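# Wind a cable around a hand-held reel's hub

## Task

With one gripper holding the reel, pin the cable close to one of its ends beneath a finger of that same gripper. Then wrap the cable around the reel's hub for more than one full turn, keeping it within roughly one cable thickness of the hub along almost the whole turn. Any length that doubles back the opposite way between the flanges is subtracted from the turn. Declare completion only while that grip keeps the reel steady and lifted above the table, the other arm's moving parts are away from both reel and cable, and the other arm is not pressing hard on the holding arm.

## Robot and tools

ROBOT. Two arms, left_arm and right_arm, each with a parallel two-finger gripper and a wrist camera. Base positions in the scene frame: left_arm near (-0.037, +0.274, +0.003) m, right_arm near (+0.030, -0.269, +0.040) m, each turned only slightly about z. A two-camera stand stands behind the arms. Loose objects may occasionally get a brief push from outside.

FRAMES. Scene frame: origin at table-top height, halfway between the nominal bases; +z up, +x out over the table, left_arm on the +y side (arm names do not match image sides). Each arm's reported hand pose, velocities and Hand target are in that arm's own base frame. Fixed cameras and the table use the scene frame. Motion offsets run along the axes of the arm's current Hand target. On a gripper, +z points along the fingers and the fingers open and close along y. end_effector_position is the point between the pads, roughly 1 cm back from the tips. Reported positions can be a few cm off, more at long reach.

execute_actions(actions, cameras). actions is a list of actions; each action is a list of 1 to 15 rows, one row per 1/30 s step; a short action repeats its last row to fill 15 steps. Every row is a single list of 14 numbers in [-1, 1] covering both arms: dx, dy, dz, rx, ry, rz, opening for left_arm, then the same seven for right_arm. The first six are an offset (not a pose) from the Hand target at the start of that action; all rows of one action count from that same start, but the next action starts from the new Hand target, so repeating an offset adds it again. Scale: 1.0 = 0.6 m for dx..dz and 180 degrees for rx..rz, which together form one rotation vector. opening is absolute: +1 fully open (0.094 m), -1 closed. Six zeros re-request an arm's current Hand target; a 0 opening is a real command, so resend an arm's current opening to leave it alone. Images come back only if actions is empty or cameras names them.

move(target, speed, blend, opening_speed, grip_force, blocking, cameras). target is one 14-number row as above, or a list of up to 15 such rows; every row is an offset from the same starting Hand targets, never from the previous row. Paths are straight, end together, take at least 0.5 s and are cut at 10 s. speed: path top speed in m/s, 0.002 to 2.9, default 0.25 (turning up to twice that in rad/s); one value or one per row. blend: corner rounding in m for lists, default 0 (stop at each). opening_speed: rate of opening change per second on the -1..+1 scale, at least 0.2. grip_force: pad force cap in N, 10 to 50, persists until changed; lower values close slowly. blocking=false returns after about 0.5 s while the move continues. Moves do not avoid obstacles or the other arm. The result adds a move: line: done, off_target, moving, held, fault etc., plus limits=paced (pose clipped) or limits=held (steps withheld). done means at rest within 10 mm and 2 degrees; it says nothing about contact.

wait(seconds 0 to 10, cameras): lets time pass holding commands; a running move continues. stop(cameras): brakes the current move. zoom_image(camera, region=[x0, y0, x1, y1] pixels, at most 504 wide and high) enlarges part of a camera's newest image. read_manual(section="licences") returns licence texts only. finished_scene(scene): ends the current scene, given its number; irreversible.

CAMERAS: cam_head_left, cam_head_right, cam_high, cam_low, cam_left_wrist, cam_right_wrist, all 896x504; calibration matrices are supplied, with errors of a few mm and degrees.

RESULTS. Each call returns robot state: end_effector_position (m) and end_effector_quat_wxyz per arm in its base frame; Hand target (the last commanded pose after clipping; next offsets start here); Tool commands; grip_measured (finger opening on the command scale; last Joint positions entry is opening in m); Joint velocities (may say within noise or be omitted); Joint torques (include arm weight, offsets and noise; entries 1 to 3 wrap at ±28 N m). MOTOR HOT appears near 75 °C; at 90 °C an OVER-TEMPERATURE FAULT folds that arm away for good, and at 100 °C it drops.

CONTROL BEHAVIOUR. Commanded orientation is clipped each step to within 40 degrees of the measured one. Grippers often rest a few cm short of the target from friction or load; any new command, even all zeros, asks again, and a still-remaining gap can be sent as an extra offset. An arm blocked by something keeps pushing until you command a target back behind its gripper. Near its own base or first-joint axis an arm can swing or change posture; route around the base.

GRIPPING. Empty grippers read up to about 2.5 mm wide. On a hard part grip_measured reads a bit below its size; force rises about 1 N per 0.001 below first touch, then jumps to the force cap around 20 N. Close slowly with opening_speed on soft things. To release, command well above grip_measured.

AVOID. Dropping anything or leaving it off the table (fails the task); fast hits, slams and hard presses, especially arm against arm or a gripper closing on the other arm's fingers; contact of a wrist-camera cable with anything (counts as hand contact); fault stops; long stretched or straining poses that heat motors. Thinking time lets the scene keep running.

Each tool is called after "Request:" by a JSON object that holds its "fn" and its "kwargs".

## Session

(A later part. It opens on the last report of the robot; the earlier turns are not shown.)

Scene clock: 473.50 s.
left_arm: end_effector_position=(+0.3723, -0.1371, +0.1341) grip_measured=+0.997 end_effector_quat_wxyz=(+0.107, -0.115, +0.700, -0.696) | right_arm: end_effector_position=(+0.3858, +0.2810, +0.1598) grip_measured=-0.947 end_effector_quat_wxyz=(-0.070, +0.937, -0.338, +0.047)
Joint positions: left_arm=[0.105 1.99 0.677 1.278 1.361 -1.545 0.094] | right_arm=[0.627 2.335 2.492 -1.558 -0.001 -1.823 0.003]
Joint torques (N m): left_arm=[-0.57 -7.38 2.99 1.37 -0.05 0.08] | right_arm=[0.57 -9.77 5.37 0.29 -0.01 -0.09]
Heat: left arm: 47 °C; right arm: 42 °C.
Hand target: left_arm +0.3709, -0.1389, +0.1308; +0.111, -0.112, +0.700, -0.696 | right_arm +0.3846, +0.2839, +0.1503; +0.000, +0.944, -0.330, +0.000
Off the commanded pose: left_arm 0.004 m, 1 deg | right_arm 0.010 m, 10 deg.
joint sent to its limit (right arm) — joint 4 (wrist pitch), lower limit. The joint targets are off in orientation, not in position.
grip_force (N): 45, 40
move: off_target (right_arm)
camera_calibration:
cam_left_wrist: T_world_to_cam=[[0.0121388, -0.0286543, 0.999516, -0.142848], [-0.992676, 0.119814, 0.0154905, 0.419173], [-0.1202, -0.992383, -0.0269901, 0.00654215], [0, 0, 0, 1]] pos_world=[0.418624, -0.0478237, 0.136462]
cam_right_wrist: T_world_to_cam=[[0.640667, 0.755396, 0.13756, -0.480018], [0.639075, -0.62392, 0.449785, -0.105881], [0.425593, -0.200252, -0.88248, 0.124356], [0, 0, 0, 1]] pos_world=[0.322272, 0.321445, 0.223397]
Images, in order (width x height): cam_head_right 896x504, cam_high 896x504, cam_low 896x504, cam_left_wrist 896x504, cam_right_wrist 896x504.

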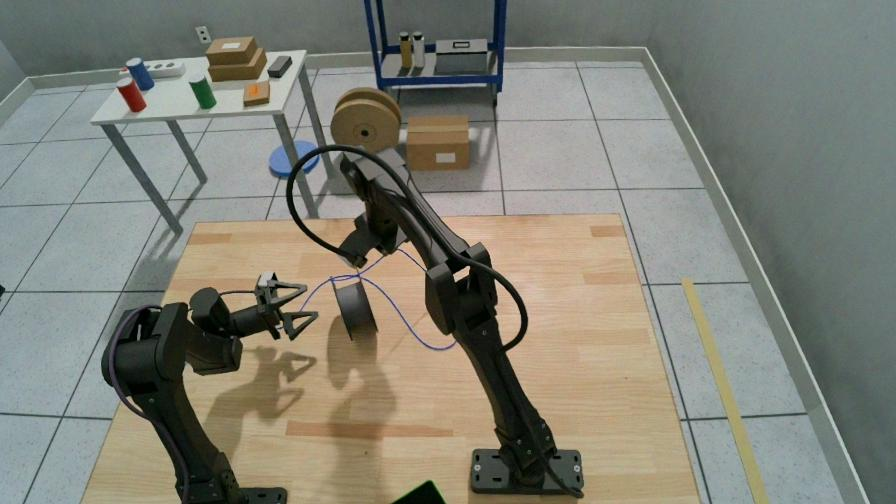

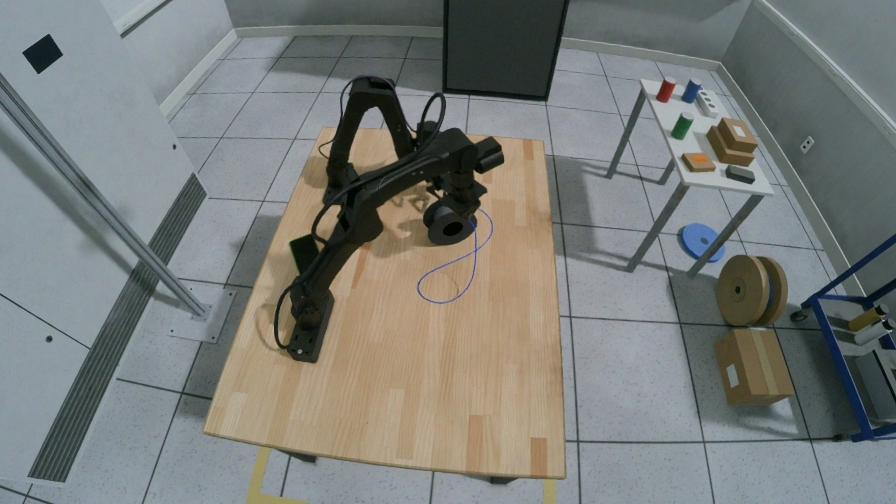

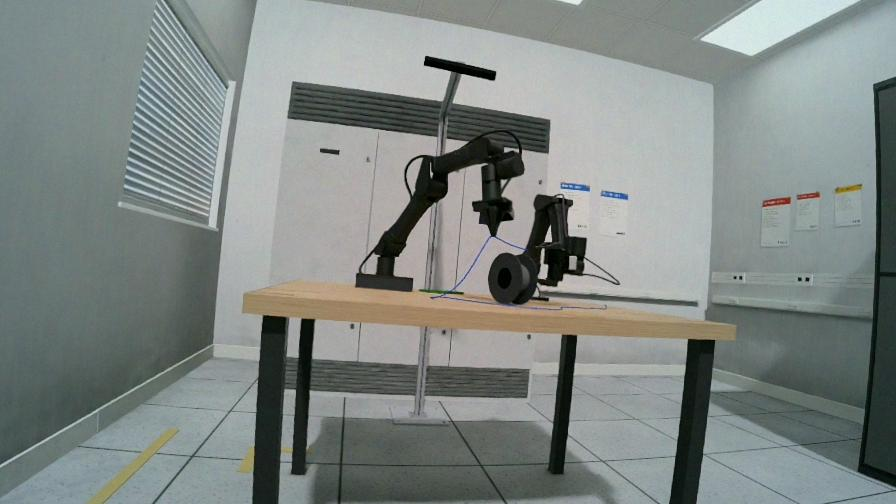

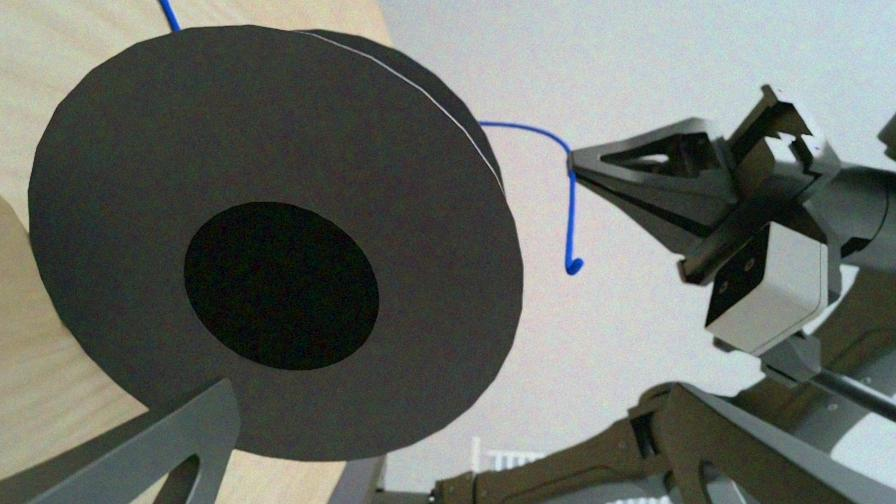

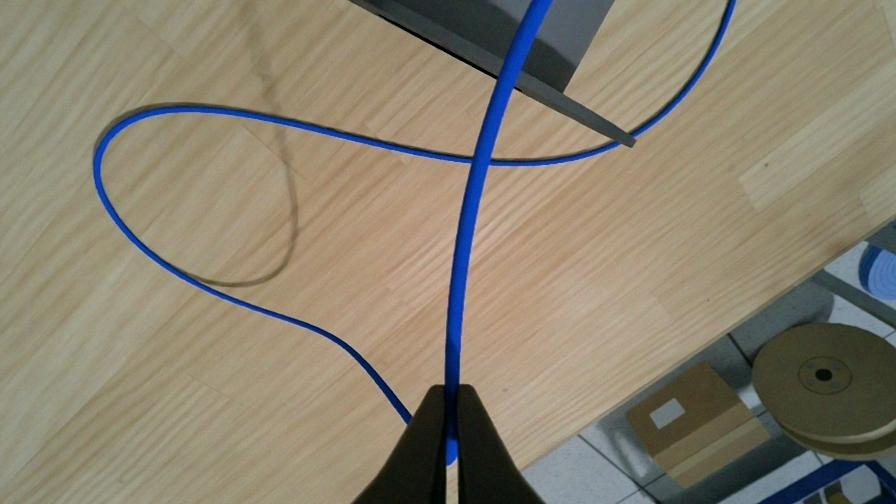

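Request:
{"fn": "move", "kwargs": {"target": [0,0,0,0,0,0,1,-0.0275,0.0077,0.0133,0,0,0,-1], "speed": 0.08, "cameras": ["cam_right_wrist","cam_left_wrist","cam_head_left","cam_head_right"]}}

Scene clock: 492.97 s.
left_arm: end_effector_position=(+0.3723, -0.1371, +0.1341) grip_measured=+0.997 end_effector_quat_wxyz=(+0.107, -0.115, +0.700, -0.696) | right_arm: end_effector_position=(+0.3713, +0.2890, +0.1480) grip_measured=-0.947 end_effector_quat_wxyz=(-0.052, +0.943, -0.328, +0.035)
Joint positions: left_arm=[0.105 1.99 0.677 1.278 1.361 -1.545 0.094] | right_arm=[0.66 2.335 2.448 -1.558 0.002 -1.813 0.003]
Joint torques (N m): left_arm=[-0.58 -7.38 2.97 1.37 -0.05 0.09] | right_arm=[0.51 -10.58 5 0.22 -0.02 0.13]
Heat: left arm: 47 °C; right arm: 43 °C.
Hand target: left_arm +0.3709, -0.1389, +0.1308; +0.111, -0.112, +0.700, -0.696 | right_arm +0.3687, +0.2907, +0.1422; +0.000, +0.944, -0.330, +0.000
Off the commanded pose: left_arm 0.004 m, 1 deg | right_arm 0.006 m, 7 deg.
joint sent to its limit (right arm) — joint 4 (wrist pitch), lower limit. The joint targets are off in orientation, not in position.
grip_force (N): 45, 40
move: off_target (right_arm)
camera_calibration:
cam_left_wrist: T_world_to_cam=[[0.0121388, -0.0286543, 0.999516, -0.142848], [-0.992676, 0.119814, 0.0154905, 0.419173], [-0.1202, -0.992383, -0.0269901, 0.00654215], [0, 0, 0, 1]] pos_world=[0.418624, -0.0478237, 0.136462]
cam_right_wrist: T_world_to_cam=[[0.62767, 0.772612, 0.0953985, -0.469028], [0.668019, -0.597472, 0.443597, -0.103675], [0.399726, -0.214705, -0.891135, 0.136788], [0, 0, 0, 1]] pos_world=[0.308975, 0.329803, 0.212631]
Images, in order (width x height): cam_head_left 896x504, cam_head_right 896x504, cam_left_wrist 896x504, cam_right_wrist 896x504.

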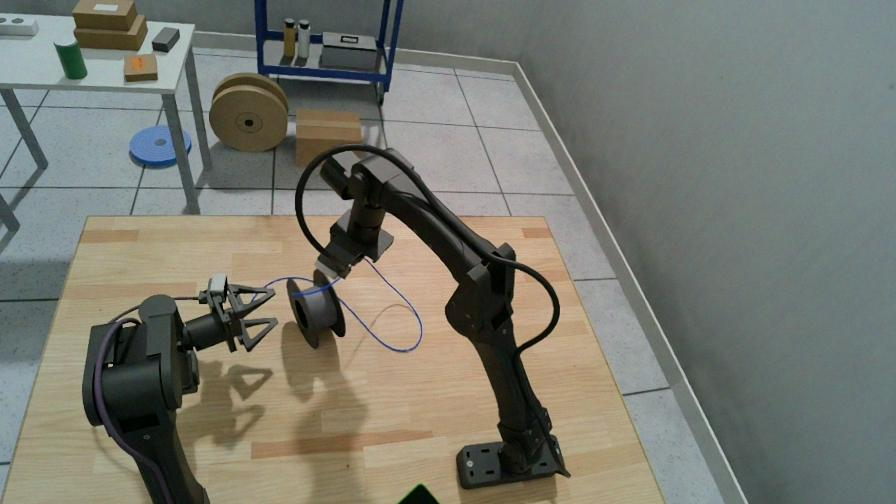

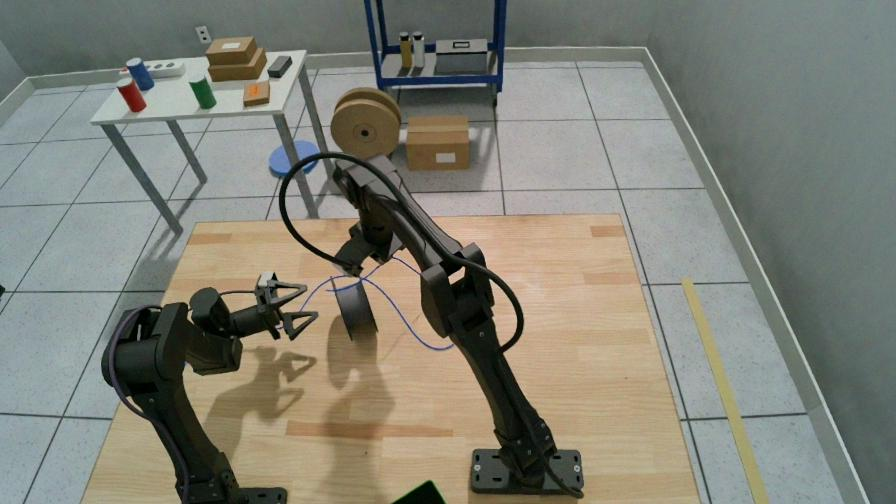

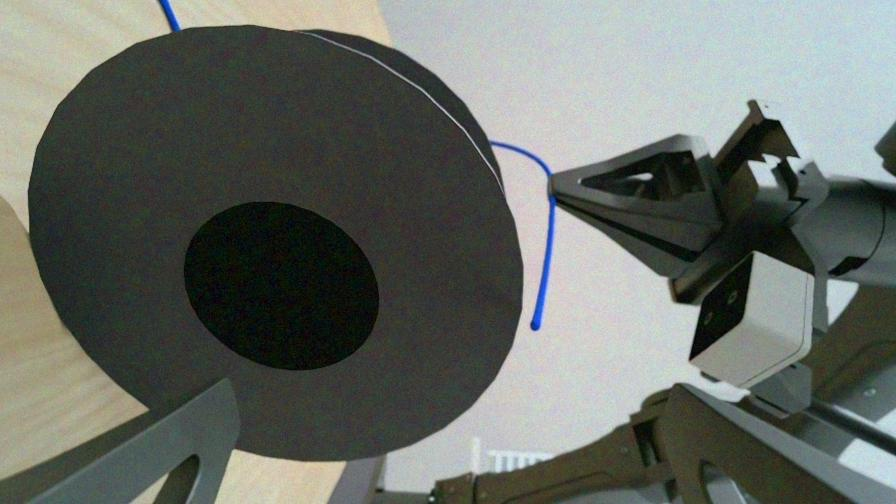

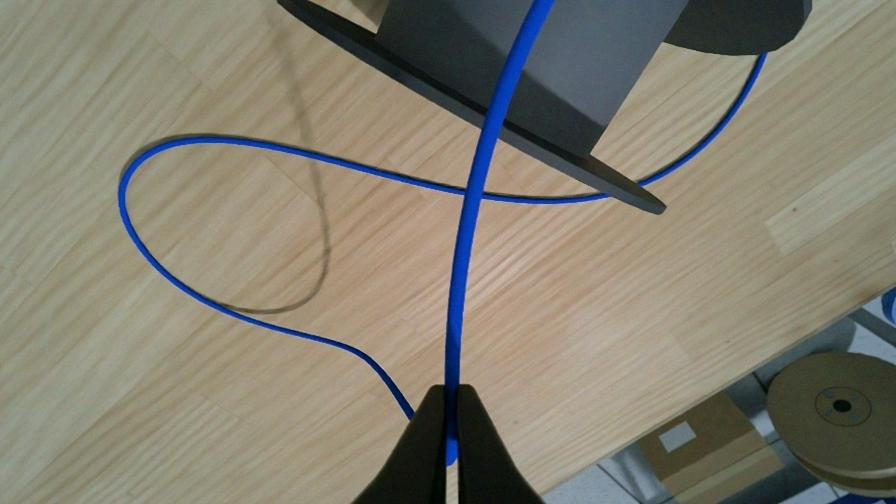

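Request:
{"fn": "move", "kwargs": {"target": [0,0.004,0.12,0,0,0,1,0,0,0,0,0,0,-1], "speed": 0.06, "cameras": ["cam_right_wrist","cam_left_wrist","cam_head_left","cam_head_right","cam_low"]}}

Scene clock: 501.93 s.
left_arm: end_effector_position=(+0.3861, -0.2053, +0.1246) grip_measured=+0.997 end_effector_quat_wxyz=(+0.100, -0.120, +0.703, -0.694) | right_arm: end_effector_position=(+0.3713, +0.2890, +0.1480) grip_measured=-0.947 end_effector_quat_wxyz=(-0.052, +0.943, -0.328, +0.035)
Joint positions: left_arm=[-0.105 2.053 0.736 1.278 1.153 -1.56 0.094] | right_arm=[0.66 2.335 2.448 -1.558 0.002 -1.812 0.003]
Joint torques (N m): left_arm=[-0.44 -7.64 6.27 1.39 -0.06 0.02] | right_arm=[0.31 -10.7 5.08 0.21 -0.04 0.09]
Heat: left arm: 47 °C; right arm: 44 °C.
Hand target: left_arm +0.3934, -0.2072, +0.1279; +0.111, -0.112, +0.700, -0.696 | right_arm +0.3687, +0.2907, +0.1422; +0.000, +0.944, -0.330, +0.000
Off the commanded pose: left_arm 0.008 m, 2 deg | right_arm 0.007 m, 7 deg.
joint sent to its limit (right arm) — joint 4 (wrist pitch), lower limit. The joint targets are off in orientation, not in position.
grip_force (N): 45, 40
move: off_target (right_arm)
camera_calibration:
cam_left_wrist: T_world_to_cam=[[0.0299834, -0.0319836, 0.999039, -0.142952], [-0.99192, 0.12231, 0.0336854, 0.439127], [-0.123269, -0.991977, -0.0280579, -0.0584152], [0, 0, 0, 1]] pos_world=[0.432665, -0.116228, 0.126383]
cam_right_wrist: T_world_to_cam=[[0.628246, 0.772148, 0.0953701, -0.469111], [0.667595, -0.597965, 0.443571, -0.103443], [0.39953, -0.215003, -0.891151, 0.13691], [0, 0, 0, 1]] pos_world=[0.309075, 0.329803, 0.212631]
Images, in order (width x height): cam_head_left 896x504, cam_head_right 896x504, cam_low 896x504, cam_left_wrist 896x504, cam_right_wrist 896x504.

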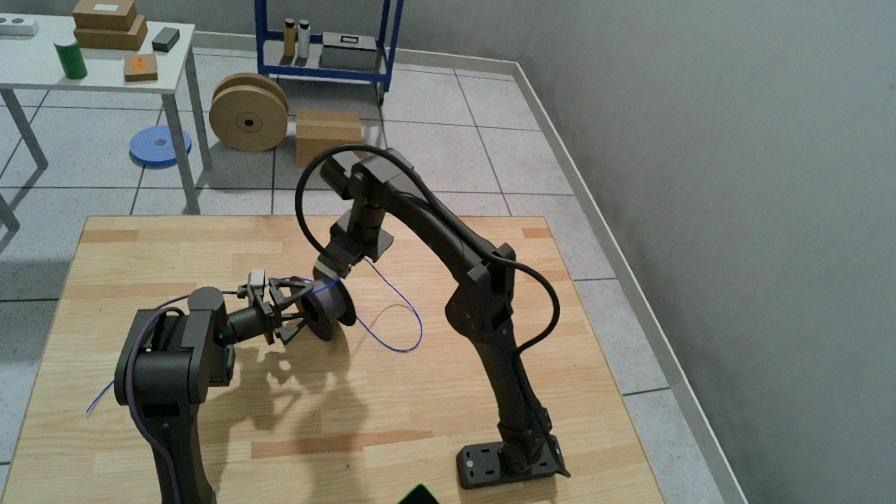

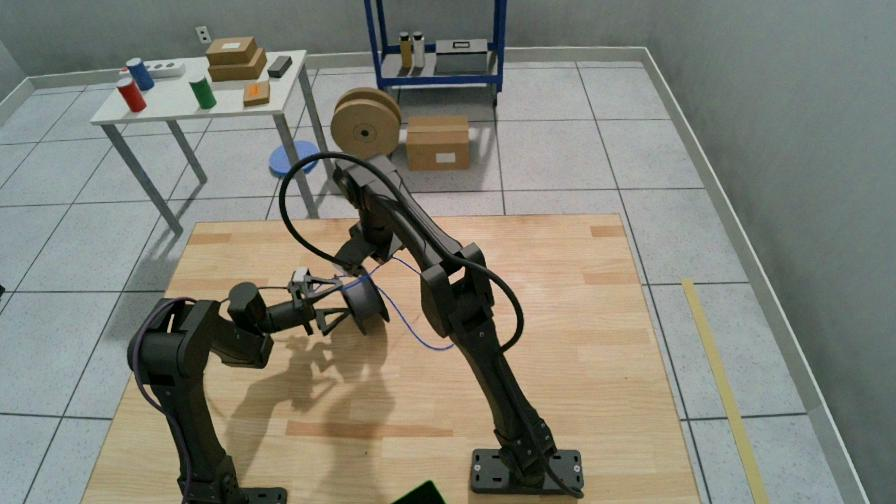

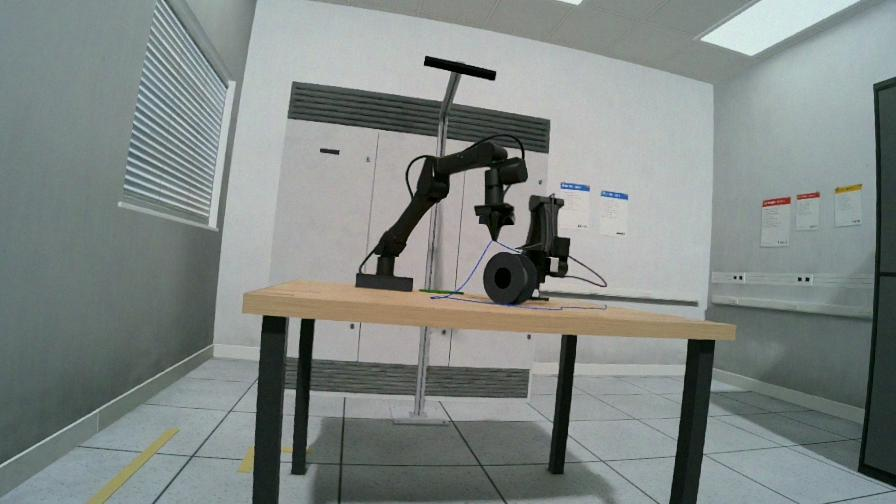

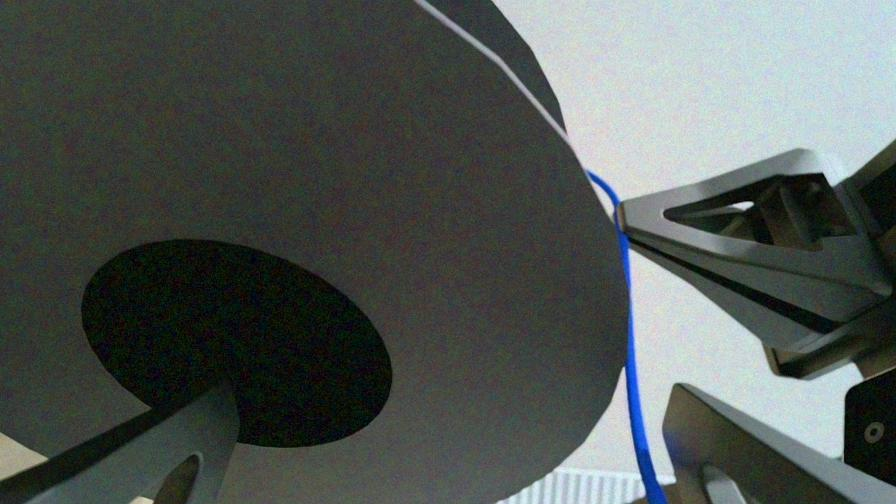

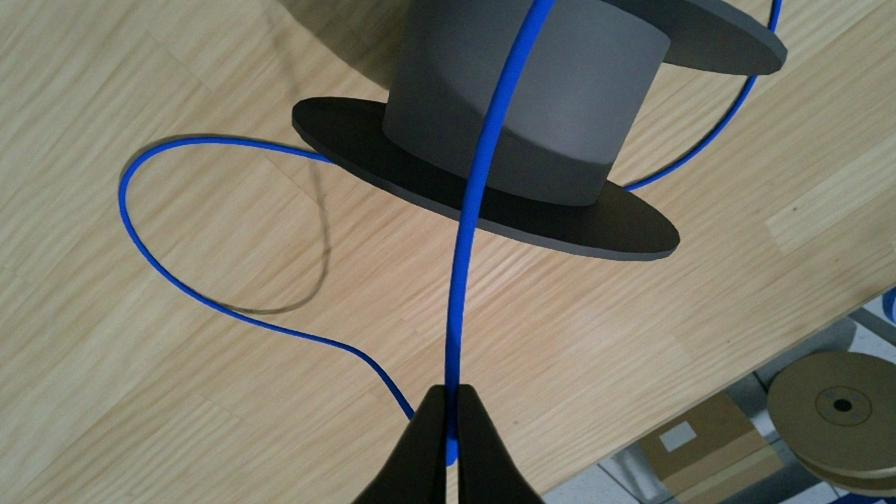

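Request:
{"fn": "zoom_image", "kwargs": {"camera": "cam_left_wrist", "region": [40, 200, 440, 460]}}

Request:
{"fn": "zoom_image", "kwargs": {"camera": "cam_low", "region": [460, 220, 580, 320]}}

Request:
{"fn": "zoom_image", "kwargs": {"camera": "cam_head_left", "region": [220, 240, 380, 360]}}

Scaled by 1.260 from the camera's 896x504 image, which has a finer 1280x720 frame.

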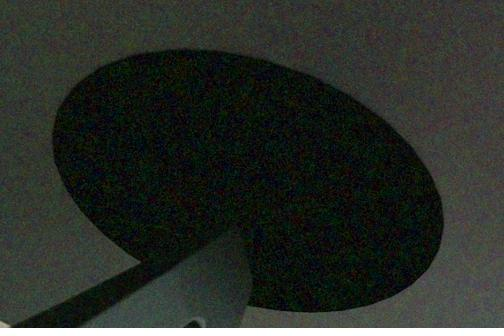

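Scaled by 4.200 from the camera's 896x504 image, which has a finer 1280x720 frame.

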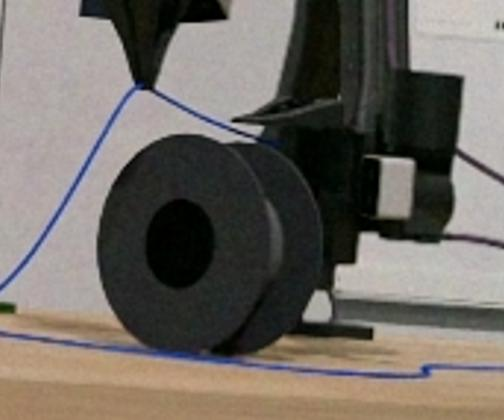

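Scaled by 3.150 from the camera's 896x504 image, which has a finer 1280x720 frame.

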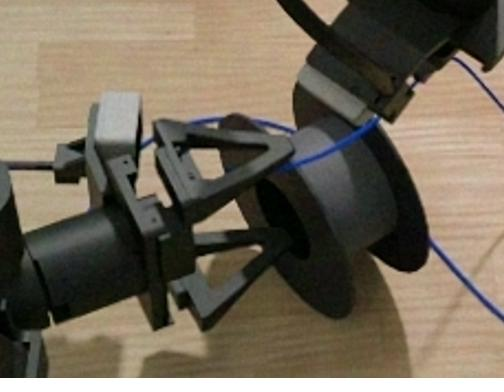

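Request:
{"fn": "move", "kwargs": {"target": [0,0,-0.13,0,0,0,1,0,0,-0.15,0,0,0,-1], "speed": 0.1, "cameras": ["cam_head_left","cam_head_right","cam_low","cam_left_wrist"]}}

Scene clock: 651.83 s.
left_arm: end_effector_position=(+0.3729, -0.1331, +0.1153) grip_measured=+0.997 end_effector_quat_wxyz=(+0.089, -0.140, +0.700, -0.695) | right_arm: end_effector_position=(+0.3719, +0.2895, +0.2030) grip_measured=-0.947 end_effector_quat_wxyz=(-0.110, +0.936, -0.326, +0.072)
Joint positions: left_arm=[0.116 2.044 0.672 1.28 1.361 -1.551 0.094] | right_arm=[0.66 2.239 2.491 -1.558 0.002 -1.812 0.003]
Joint torques (N m): left_arm=[0.08 -11.71 2.66 1.48 0.12 0.18] | right_arm=[0.42 -14.84 7.28 0.45 -0.04 0.09]
Heat: left arm: 48 °C; right arm: 45 °C.
Hand target: left_arm +0.3691, -0.1331, +0.1284; +0.111, -0.112, +0.700, -0.696 | right_arm +0.3688, +0.2907, +0.2322; +0.000, +0.944, -0.330, +0.000
Off the commanded pose: left_arm 0.014 m, 4 deg | right_arm 0.029 m, 15 deg.
joint sent to its limit (right arm) — joint 4 (wrist pitch), lower limit. The joint targets are off in orientation, not in position.
grip_force (N): 45, 40
move: off_target (left_arm, right_arm)
camera_calibration:
cam_left_wrist: T_world_to_cam=[[0.0734784, -0.0201558, 0.997093, -0.145313], [-0.991092, 0.109876, 0.0752573, 0.410718], [-0.111074, -0.993741, -0.0119027, 0.00477305], [0, 0, 0, 1]] pos_world=[0.418267, -0.0433138, 0.114038]
Images, in order (width x height): cam_head_left 896x504, cam_head_right 896x504, cam_low 896x504, cam_left_wrist 896x504.

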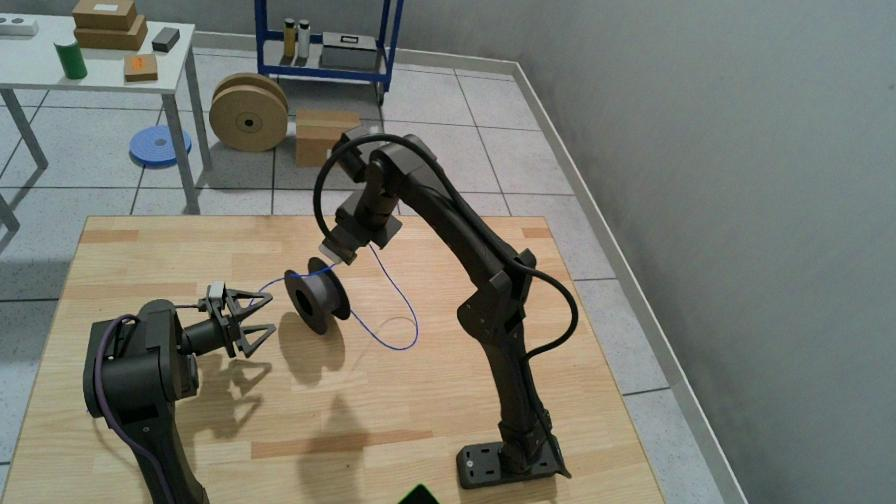

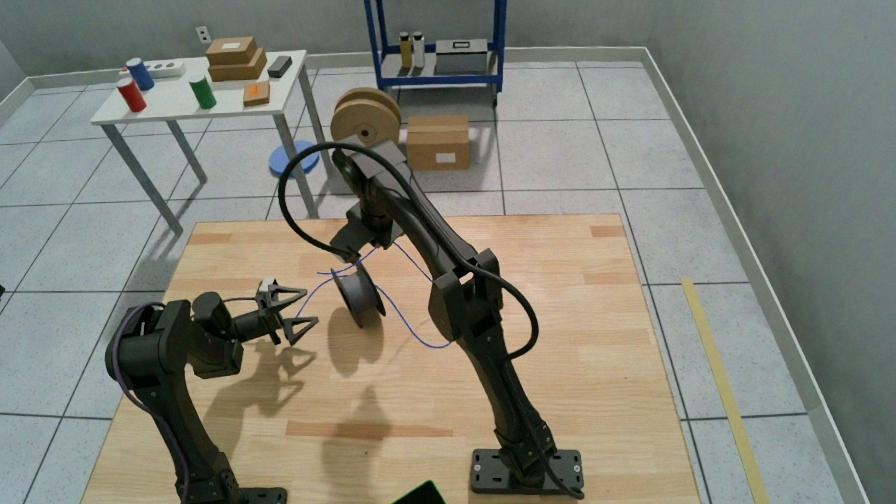

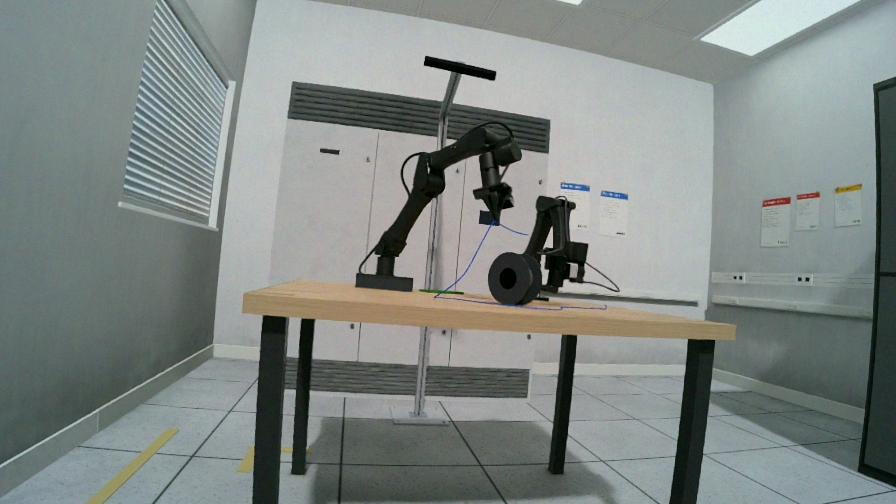

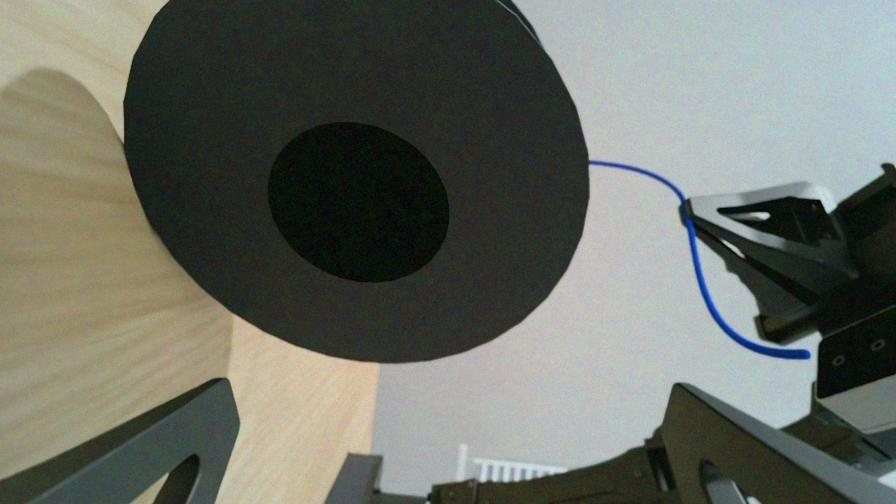

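Request:
{"fn": "move", "kwargs": {"target": [0,0,0,0,0,0,1,0.25,0.312,0,0,0,0.25,-1], "speed": 0.15}}

Request:
{"fn": "move", "kwargs": {"target": [[-0.01,-0.23,-0.03,-0.5,0,0,1,0,0,0,0,0,0,-1],[-0.03,-0.23,0.14,-0.5,0,0,1,0,0,0,0,0,0,-1]], "speed": 0.2, "blend": [0.03,0], "cameras": ["cam_head_left","cam_head_right","cam_high","cam_left_wrist"]}}

Scene clock: 677.60 s.
left_arm: end_effector_position=(+0.3727, -0.1331, +0.1153) grip_measured=+0.997 end_effector_quat_wxyz=(+0.089, -0.140, +0.700, -0.695) | right_arm: end_effector_position=(+0.3763, +0.0519, +0.2152) grip_measured=-0.947 end_effector_quat_wxyz=(-0.058, +0.747, -0.660, +0.053)
Joint positions: left_arm=[0.116 2.044 0.672 1.28 1.362 -1.551 0.094] | right_arm=[0.136 1.906 2.051 -1.558 0.004 -1.56 0.003]
Joint torques (N m): left_arm=[0.08 -11.73 2.66 1.48 0.15 0.18] | right_arm=[-0.13 -12.57 5.05 0.3 -0.09 0.07]
Heat: left arm: 48 °C; right arm: 49 °C.
Hand target: left_arm +0.3690, -0.1331, +0.1284; +0.111, -0.112, +0.700, -0.696 | right_arm +0.3693, +0.0508, +0.2323; +0.000, +0.746, -0.666, +0.000
Off the commanded pose: left_arm 0.014 m, 4 deg | right_arm 0.018 m, 9 deg.
joint sent to its limit (right arm) — joint 4 (wrist pitch), lower limit. The joint targets are off in orientation, not in position.
grip_force (N): 45, 40
move: off_target (left_arm, right_arm)

Scene clock: 682.80 s.
left_arm: end_effector_position=(+0.4079, -0.2101, +0.2582) grip_measured=+0.997 end_effector_quat_wxyz=(+0.155, -0.148, +0.970, -0.116) | right_arm: end_effector_position=(+0.3763, +0.0519, +0.2152) grip_measured=-0.947 end_effector_quat_wxyz=(-0.058, +0.747, -0.660, +0.053)
Joint positions: left_arm=[-0.475 2.121 2.5 -1.559 0.006 -0.78 0.094] | right_arm=[0.136 1.906 2.051 -1.558 0.004 -1.559 0.003]
Joint torques (N m): left_arm=[0.42 -10.19 7.9 0.75 -0.1 -0.1] | right_arm=[-0.06 -12.68 5.07 0.26 -0.06 0.09]
Heat: left arm: 47 °C; right arm: 48 °C.
Hand target: left_arm +0.4127, -0.2081, +0.2659; -0.001, -0.158, +0.987, +0.003 | right_arm +0.3693, +0.0508, +0.2323; +0.000, +0.746, -0.666, +0.000
Off the commanded pose: left_arm 0.009 m, 23 deg | right_arm 0.018 m, 9 deg.
joint sent to its limit (left arm) — joint 4 (wrist pitch), lower limit. The joint targets are off in orientation, not in position.
joint sent to its limit (right arm) — joint 4 (wrist pitch), lower limit. The joint targets are off in orientation, not in position.
grip_force (N): 45, 40
move: off_target (left_arm, right_arm)
camera_calibration:
cam_left_wrist: T_world_to_cam=[[0.253133, -0.935029, 0.248282, -0.36409], [-0.96374, -0.221322, 0.149071, 0.343383], [-0.0844357, -0.277014, -0.957149, 0.317622], [0, 0, 0, 1]] pos_world=[0.449914, -0.176451, 0.34322]
Images, in order (width x height): cam_head_left 896x504, cam_head_right 896x504, cam_high 896x504, cam_left_wrist 896x504.

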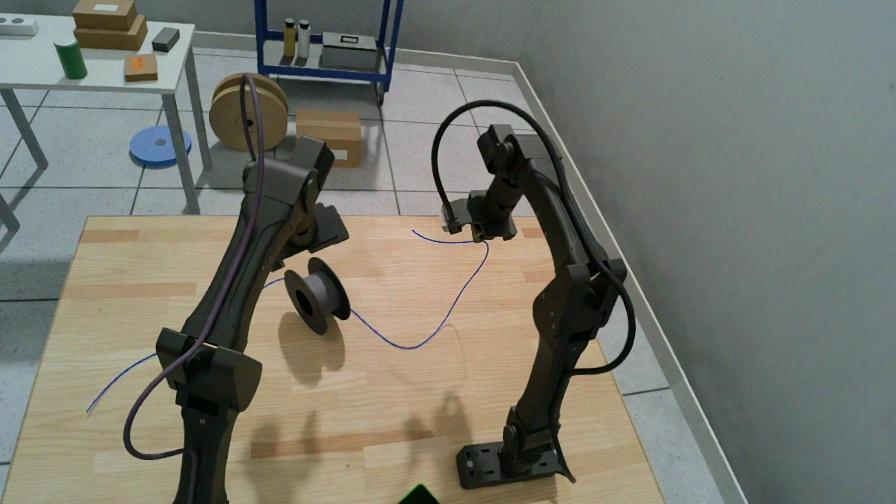

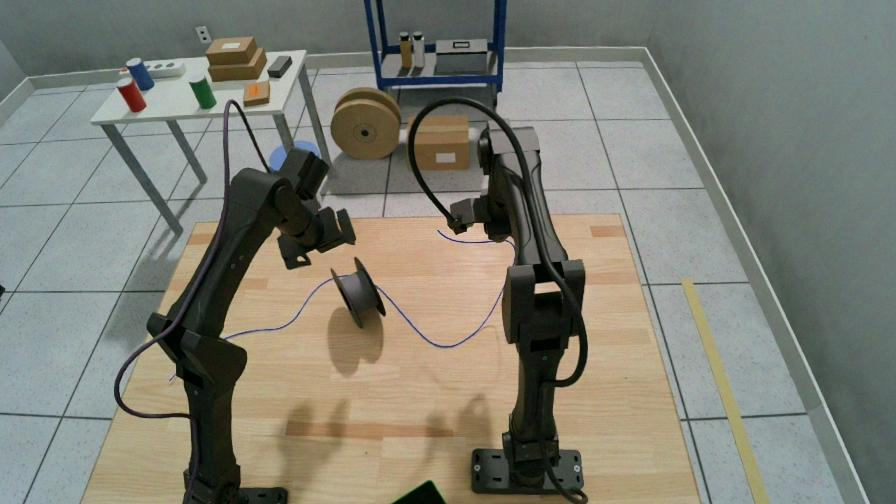

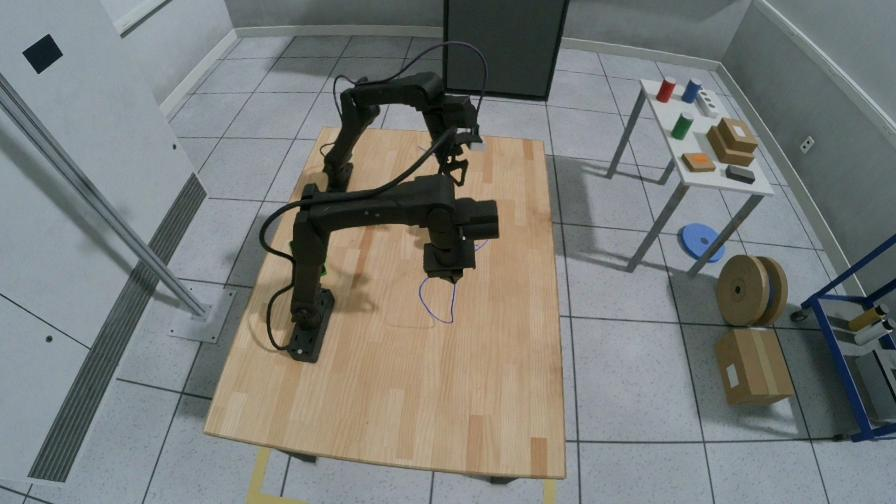

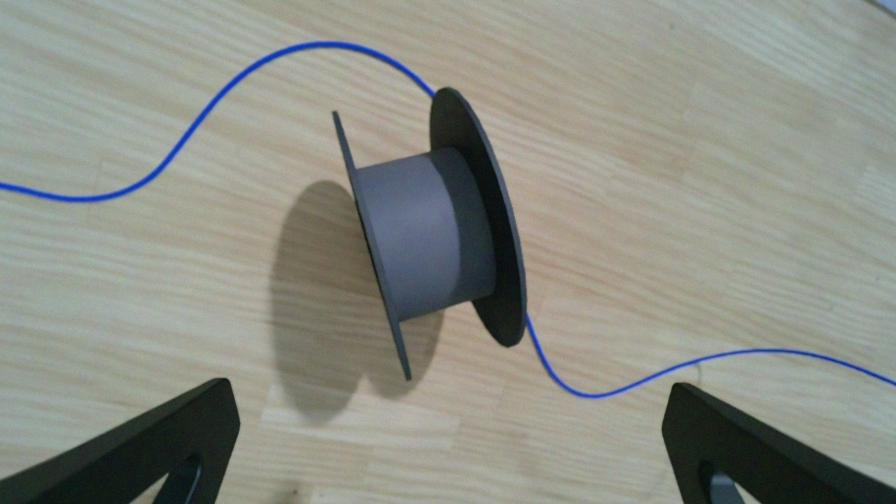

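Request:
{"fn": "move", "kwargs": {"target": [-0.0147,-0.0533,0.15,0,0,-0.06,1,0,0,0,0,0,0,-1], "speed": 0.15, "cameras": ["cam_left_wrist"]}}

Scene clock: 697.03 s.
left_arm: end_effector_position=(+0.4269, -0.2307, +0.1707) grip_measured=+0.997 end_effector_quat_wxyz=(+0.079, -0.247, +0.963, -0.072) | right_arm: end_effector_position=(+0.3763, +0.0519, +0.2152) grip_measured=-0.947 end_effector_quat_wxyz=(-0.058, +0.747, -0.660, +0.053)
Joint positions: left_arm=[-0.499 2.343 2.545 -1.559 -0.003 -1 0.094] | right_arm=[0.136 1.906 2.051 -1.558 0.004 -1.559 0.003]
Joint torques (N m): left_arm=[-0.55 -11.43 8.58 0.48 -0.04 -0.09] | right_arm=[-0.03 -12.68 4.92 0.29 -0.07 0.11]
Heat: left arm: 45 °C; right arm: 46 °C.
Hand target: left_arm +0.4308, -0.2353, +0.1758; +0.000, -0.250, +0.968, +0.003 | right_arm +0.3693, +0.0508, +0.2323; +0.000, +0.746, -0.666, +0.000
Off the commanded pose: left_arm 0.008 m, 13 deg | right_arm 0.018 m, 9 deg.
joint sent to its limit (left arm) — joint 4 (wrist pitch), lower limit. The joint targets are off in orientation, not in position.
joint sent to its limit (right arm) — joint 4 (wrist pitch), lower limit. The joint targets are off in orientation, not in position.
grip_force (N): 45, 40
move: off_target (left_arm, right_arm)
camera_calibration:
cam_left_wrist: T_world_to_cam=[[0.462416, -0.873367, 0.152974, -0.425249], [-0.862383, -0.40291, 0.306528, 0.2581], [-0.206077, -0.273665, -0.939489, 0.279409], [0, 0, 0, 1]] pos_world=[0.476802, -0.190943, 0.248439]
Images, in order (width x height): cam_left_wrist 896x504.

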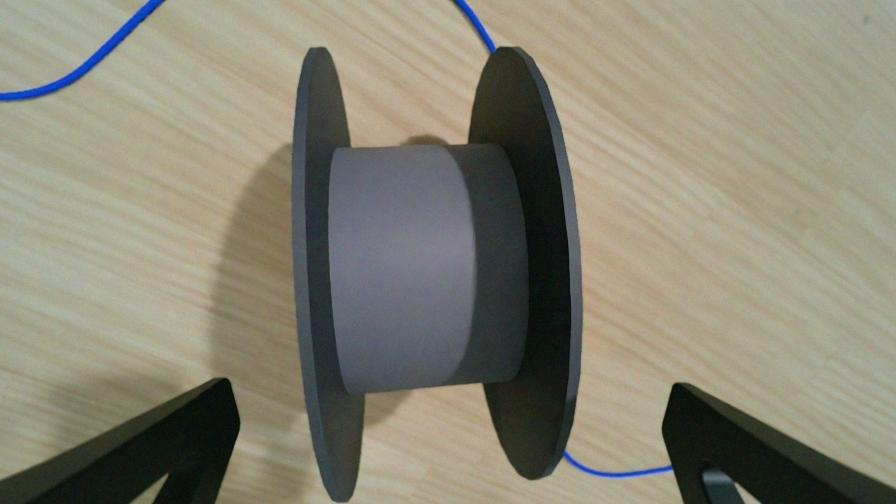

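Request:
{"fn": "move", "kwargs": {"target": [0,0.003,0.075,0,0,0.01,1,0,0,0,0,0,0,-1], "speed": 0.1, "cameras": ["cam_left_wrist"]}}

Scene clock: 703.20 s.
left_arm: end_effector_position=(+0.4291, -0.2319, +0.1356) grip_measured=+0.997 end_effector_quat_wxyz=(+0.052, -0.240, +0.968, -0.046) | right_arm: end_effector_position=(+0.3763, +0.0519, +0.2152) grip_measured=-0.947 end_effector_quat_wxyz=(-0.058, +0.747, -0.660, +0.053)
Joint positions: left_arm=[-0.499 2.418 2.545 -1.559 -0.003 -0.983 0.094] | right_arm=[0.136 1.906 2.051 -1.558 0.004 -1.559 0.003]
Joint torques (N m): left_arm=[-0.29 -11.79 6.02 0.35 -0.02 0.08] | right_arm=[-0.23 -12.59 4.86 0.27 -0.07 0.09]
Heat: left arm: 44 °C; right arm: 46 °C.
Hand target: left_arm +0.4298, -0.2335, +0.1308; +0.000, -0.235, +0.972, +0.003 | right_arm +0.3693, +0.0508, +0.2323; +0.000, +0.746, -0.666, +0.000
Off the commanded pose: left_arm 0.005 m, 8 deg | right_arm 0.018 m, 9 deg.
joint sent to its limit (left arm) — joint 4 (wrist pitch), lower limit. The joint targets are off in orientation, not in position.
joint sent to its limit (right arm) — joint 4 (wrist pitch), lower limit. The joint targets are off in orientation, not in position.
grip_force (N): 45, 40
move: off_target (left_arm, right_arm)
camera_calibration:
cam_left_wrist: T_world_to_cam=[[0.456025, -0.885464, 0.0894135, -0.413412], [-0.847776, -0.401641, 0.346354, 0.258946], [-0.270772, -0.233749, -0.933833, 0.28279], [0, 0, 0, 1]] pos_world=[0.484627, -0.195956, 0.211357]
Images, in order (width x height): cam_left_wrist 896x504.

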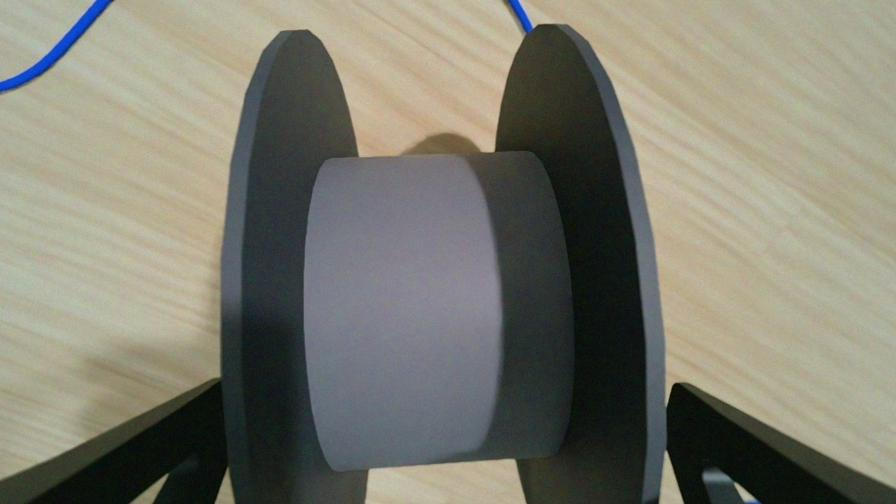

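Request:
{"fn": "move", "kwargs": {"target": [[0,0.002,0,0,0,0,0.3,0,0,0,0,0,0,-1],[0,0.002,0,0,0,0,0.2,0,0,0,0,0,0,-1]], "opening_speed": 0.5, "grip_force": [45,40], "cameras": ["cam_left_wrist"]}}

Scene clock: 708.23 s.
left_arm: end_effector_position=(+0.4291, -0.2319, +0.1356) grip_measured=+0.366 end_effector_quat_wxyz=(+0.052, -0.238, +0.969, -0.046) | right_arm: end_effector_position=(+0.3763, +0.0519, +0.2152) grip_measured=-0.947 end_effector_quat_wxyz=(-0.058, +0.747, -0.660, +0.053)
Joint positions: left_arm=[-0.499 2.418 2.545 -1.559 -0.003 -0.981 0.064] | right_arm=[0.136 1.906 2.051 -1.558 0.004 -1.559 0.003]
Joint torques (N m): left_arm=[-0.16 -12.04 5.57 0.35 -0.02 0.07] | right_arm=[-0.17 -12.71 5.07 0.29 -0.06 0.1]
Heat: left arm: 44 °C; right arm: 45 °C.
Hand target: left_arm +0.4293, -0.2324, +0.1308; +0.000, -0.235, +0.972, +0.003 | right_arm +0.3693, +0.0508, +0.2323; +0.000, +0.746, -0.666, +0.000
Off the commanded pose: left_arm 0.005 m, 8 deg | right_arm 0.018 m, 9 deg.
joint sent to its limit (left arm) — joint 4 (wrist pitch), lower limit. The joint targets are off in orientation, not in position.
joint sent to its limit (right arm) — joint 4 (wrist pitch), lower limit. The joint targets are off in orientation, not in position.
grip_force (N): 45, 40
move: off_target (left_arm, right_arm); target 2's new opening was sent with left_arm's hand 0.005 m and 8 deg from that target
camera_calibration:
cam_left_wrist: T_world_to_cam=[[0.454002, -0.886523, 0.0892155, -0.412832], [-0.848738, -0.399823, 0.346099, 0.25979], [-0.271154, -0.232851, -0.933946, 0.283248], [0, 0, 0, 1]] pos_world=[0.484725, -0.196161, 0.211457]
Images, in order (width x height): cam_left_wrist 896x504.

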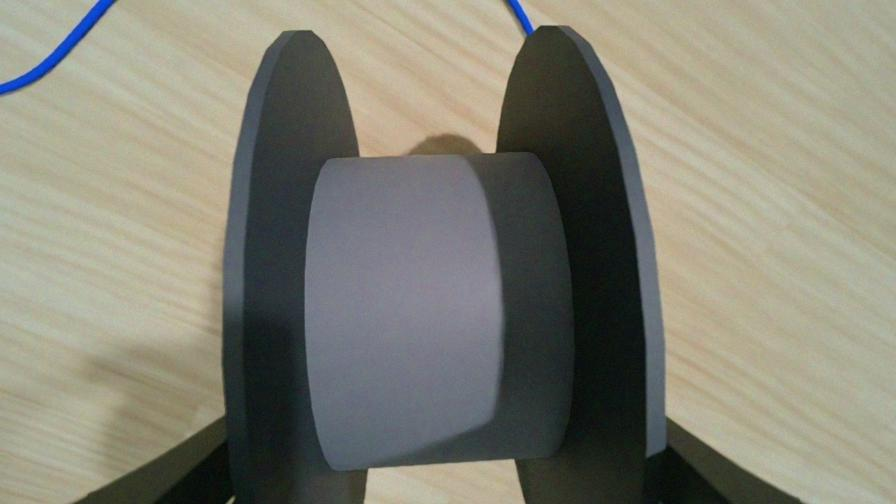

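Request:
{"fn": "move", "kwargs": {"target": [[0,0,-0.07,0,0,0,0.2,0,0,0,0,0,0,-1],[0.0583,0.0718,-0.07,0,0,0.296,0.2,0,0,0,0,0,0,-1]], "speed": 0.12, "cameras": ["cam_left_wrist","cam_head_right"]}}

Scene clock: 718.10 s.
left_arm: end_effector_position=(+0.3822, -0.2115, +0.1489) grip_measured=+0.353 end_effector_quat_wxyz=(+0.026, +0.219, +0.975, -0.011) | right_arm: end_effector_position=(+0.3763, +0.0519, +0.2152) grip_measured=-0.947 end_effector_quat_wxyz=(-0.058, +0.747, -0.660, +0.053)
Joint positions: left_arm=[-0.505 2.226 2.272 -1.561 0.006 -0.064 0.064] | right_arm=[0.136 1.906 2.051 -1.558 0.004 -1.559 0.003]
Joint torques (N m): left_arm=[-0.58 -17.44 4.94 0.23 -0.11 0.07] | right_arm=[-0.03 -12.64 5.07 0.25 -0.07 0.11]
Heat: left arm: 43 °C; right arm: 45 °C.
Hand target: left_arm +0.3785, -0.2103, +0.1730; -0.002, +0.226, +0.974, +0.003 | right_arm +0.3693, +0.0508, +0.2323; +0.000, +0.746, -0.666, +0.000
Off the commanded pose: left_arm 0.024 m, 4 deg | right_arm 0.018 m, 9 deg.
joint sent to its limit (left arm) — joint 4 (wrist pitch), lower limit. The joint targets are off in orientation, not in position.
joint sent to its limit (right arm) — joint 4 (wrist pitch), lower limit. The joint targets are off in orientation, not in position.
grip_force (N): 45, 40
move: off_target (left_arm, right_arm)
camera_calibration:
cam_left_wrist: T_world_to_cam=[[-0.431756, -0.901878, -0.0142294, -0.0238399], [-0.840001, 0.396286, 0.370616, 0.384927], [-0.328612, 0.171968, -0.928677, 0.394438], [0, 0, 0, 1]] pos_world=[0.442663, -0.241873, 0.223306]
Images, in order (width x height): cam_head_right 896x504, cam_left_wrist 896x504.

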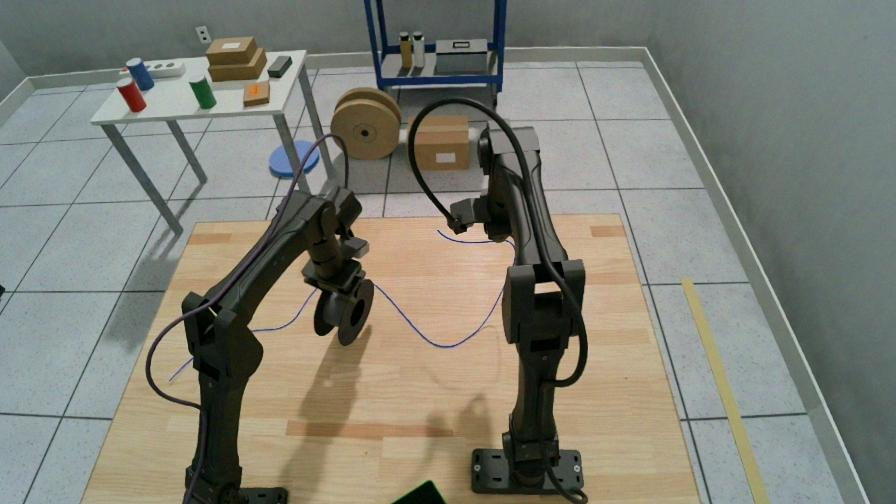

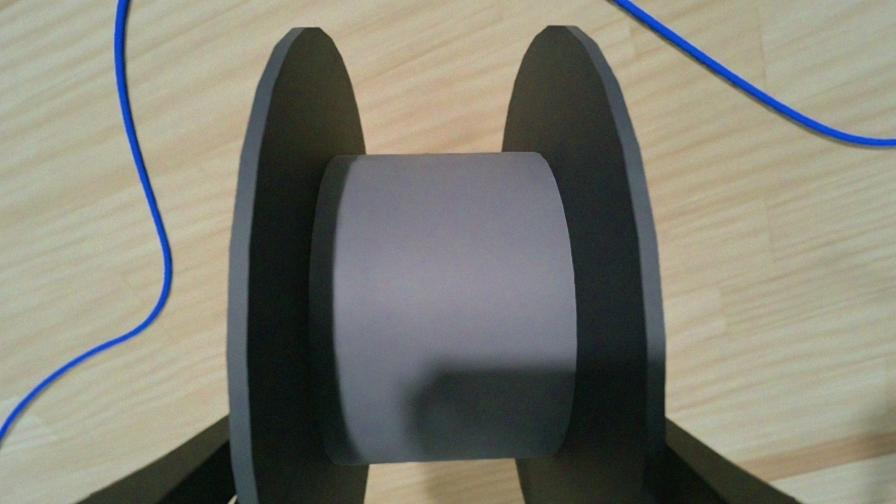

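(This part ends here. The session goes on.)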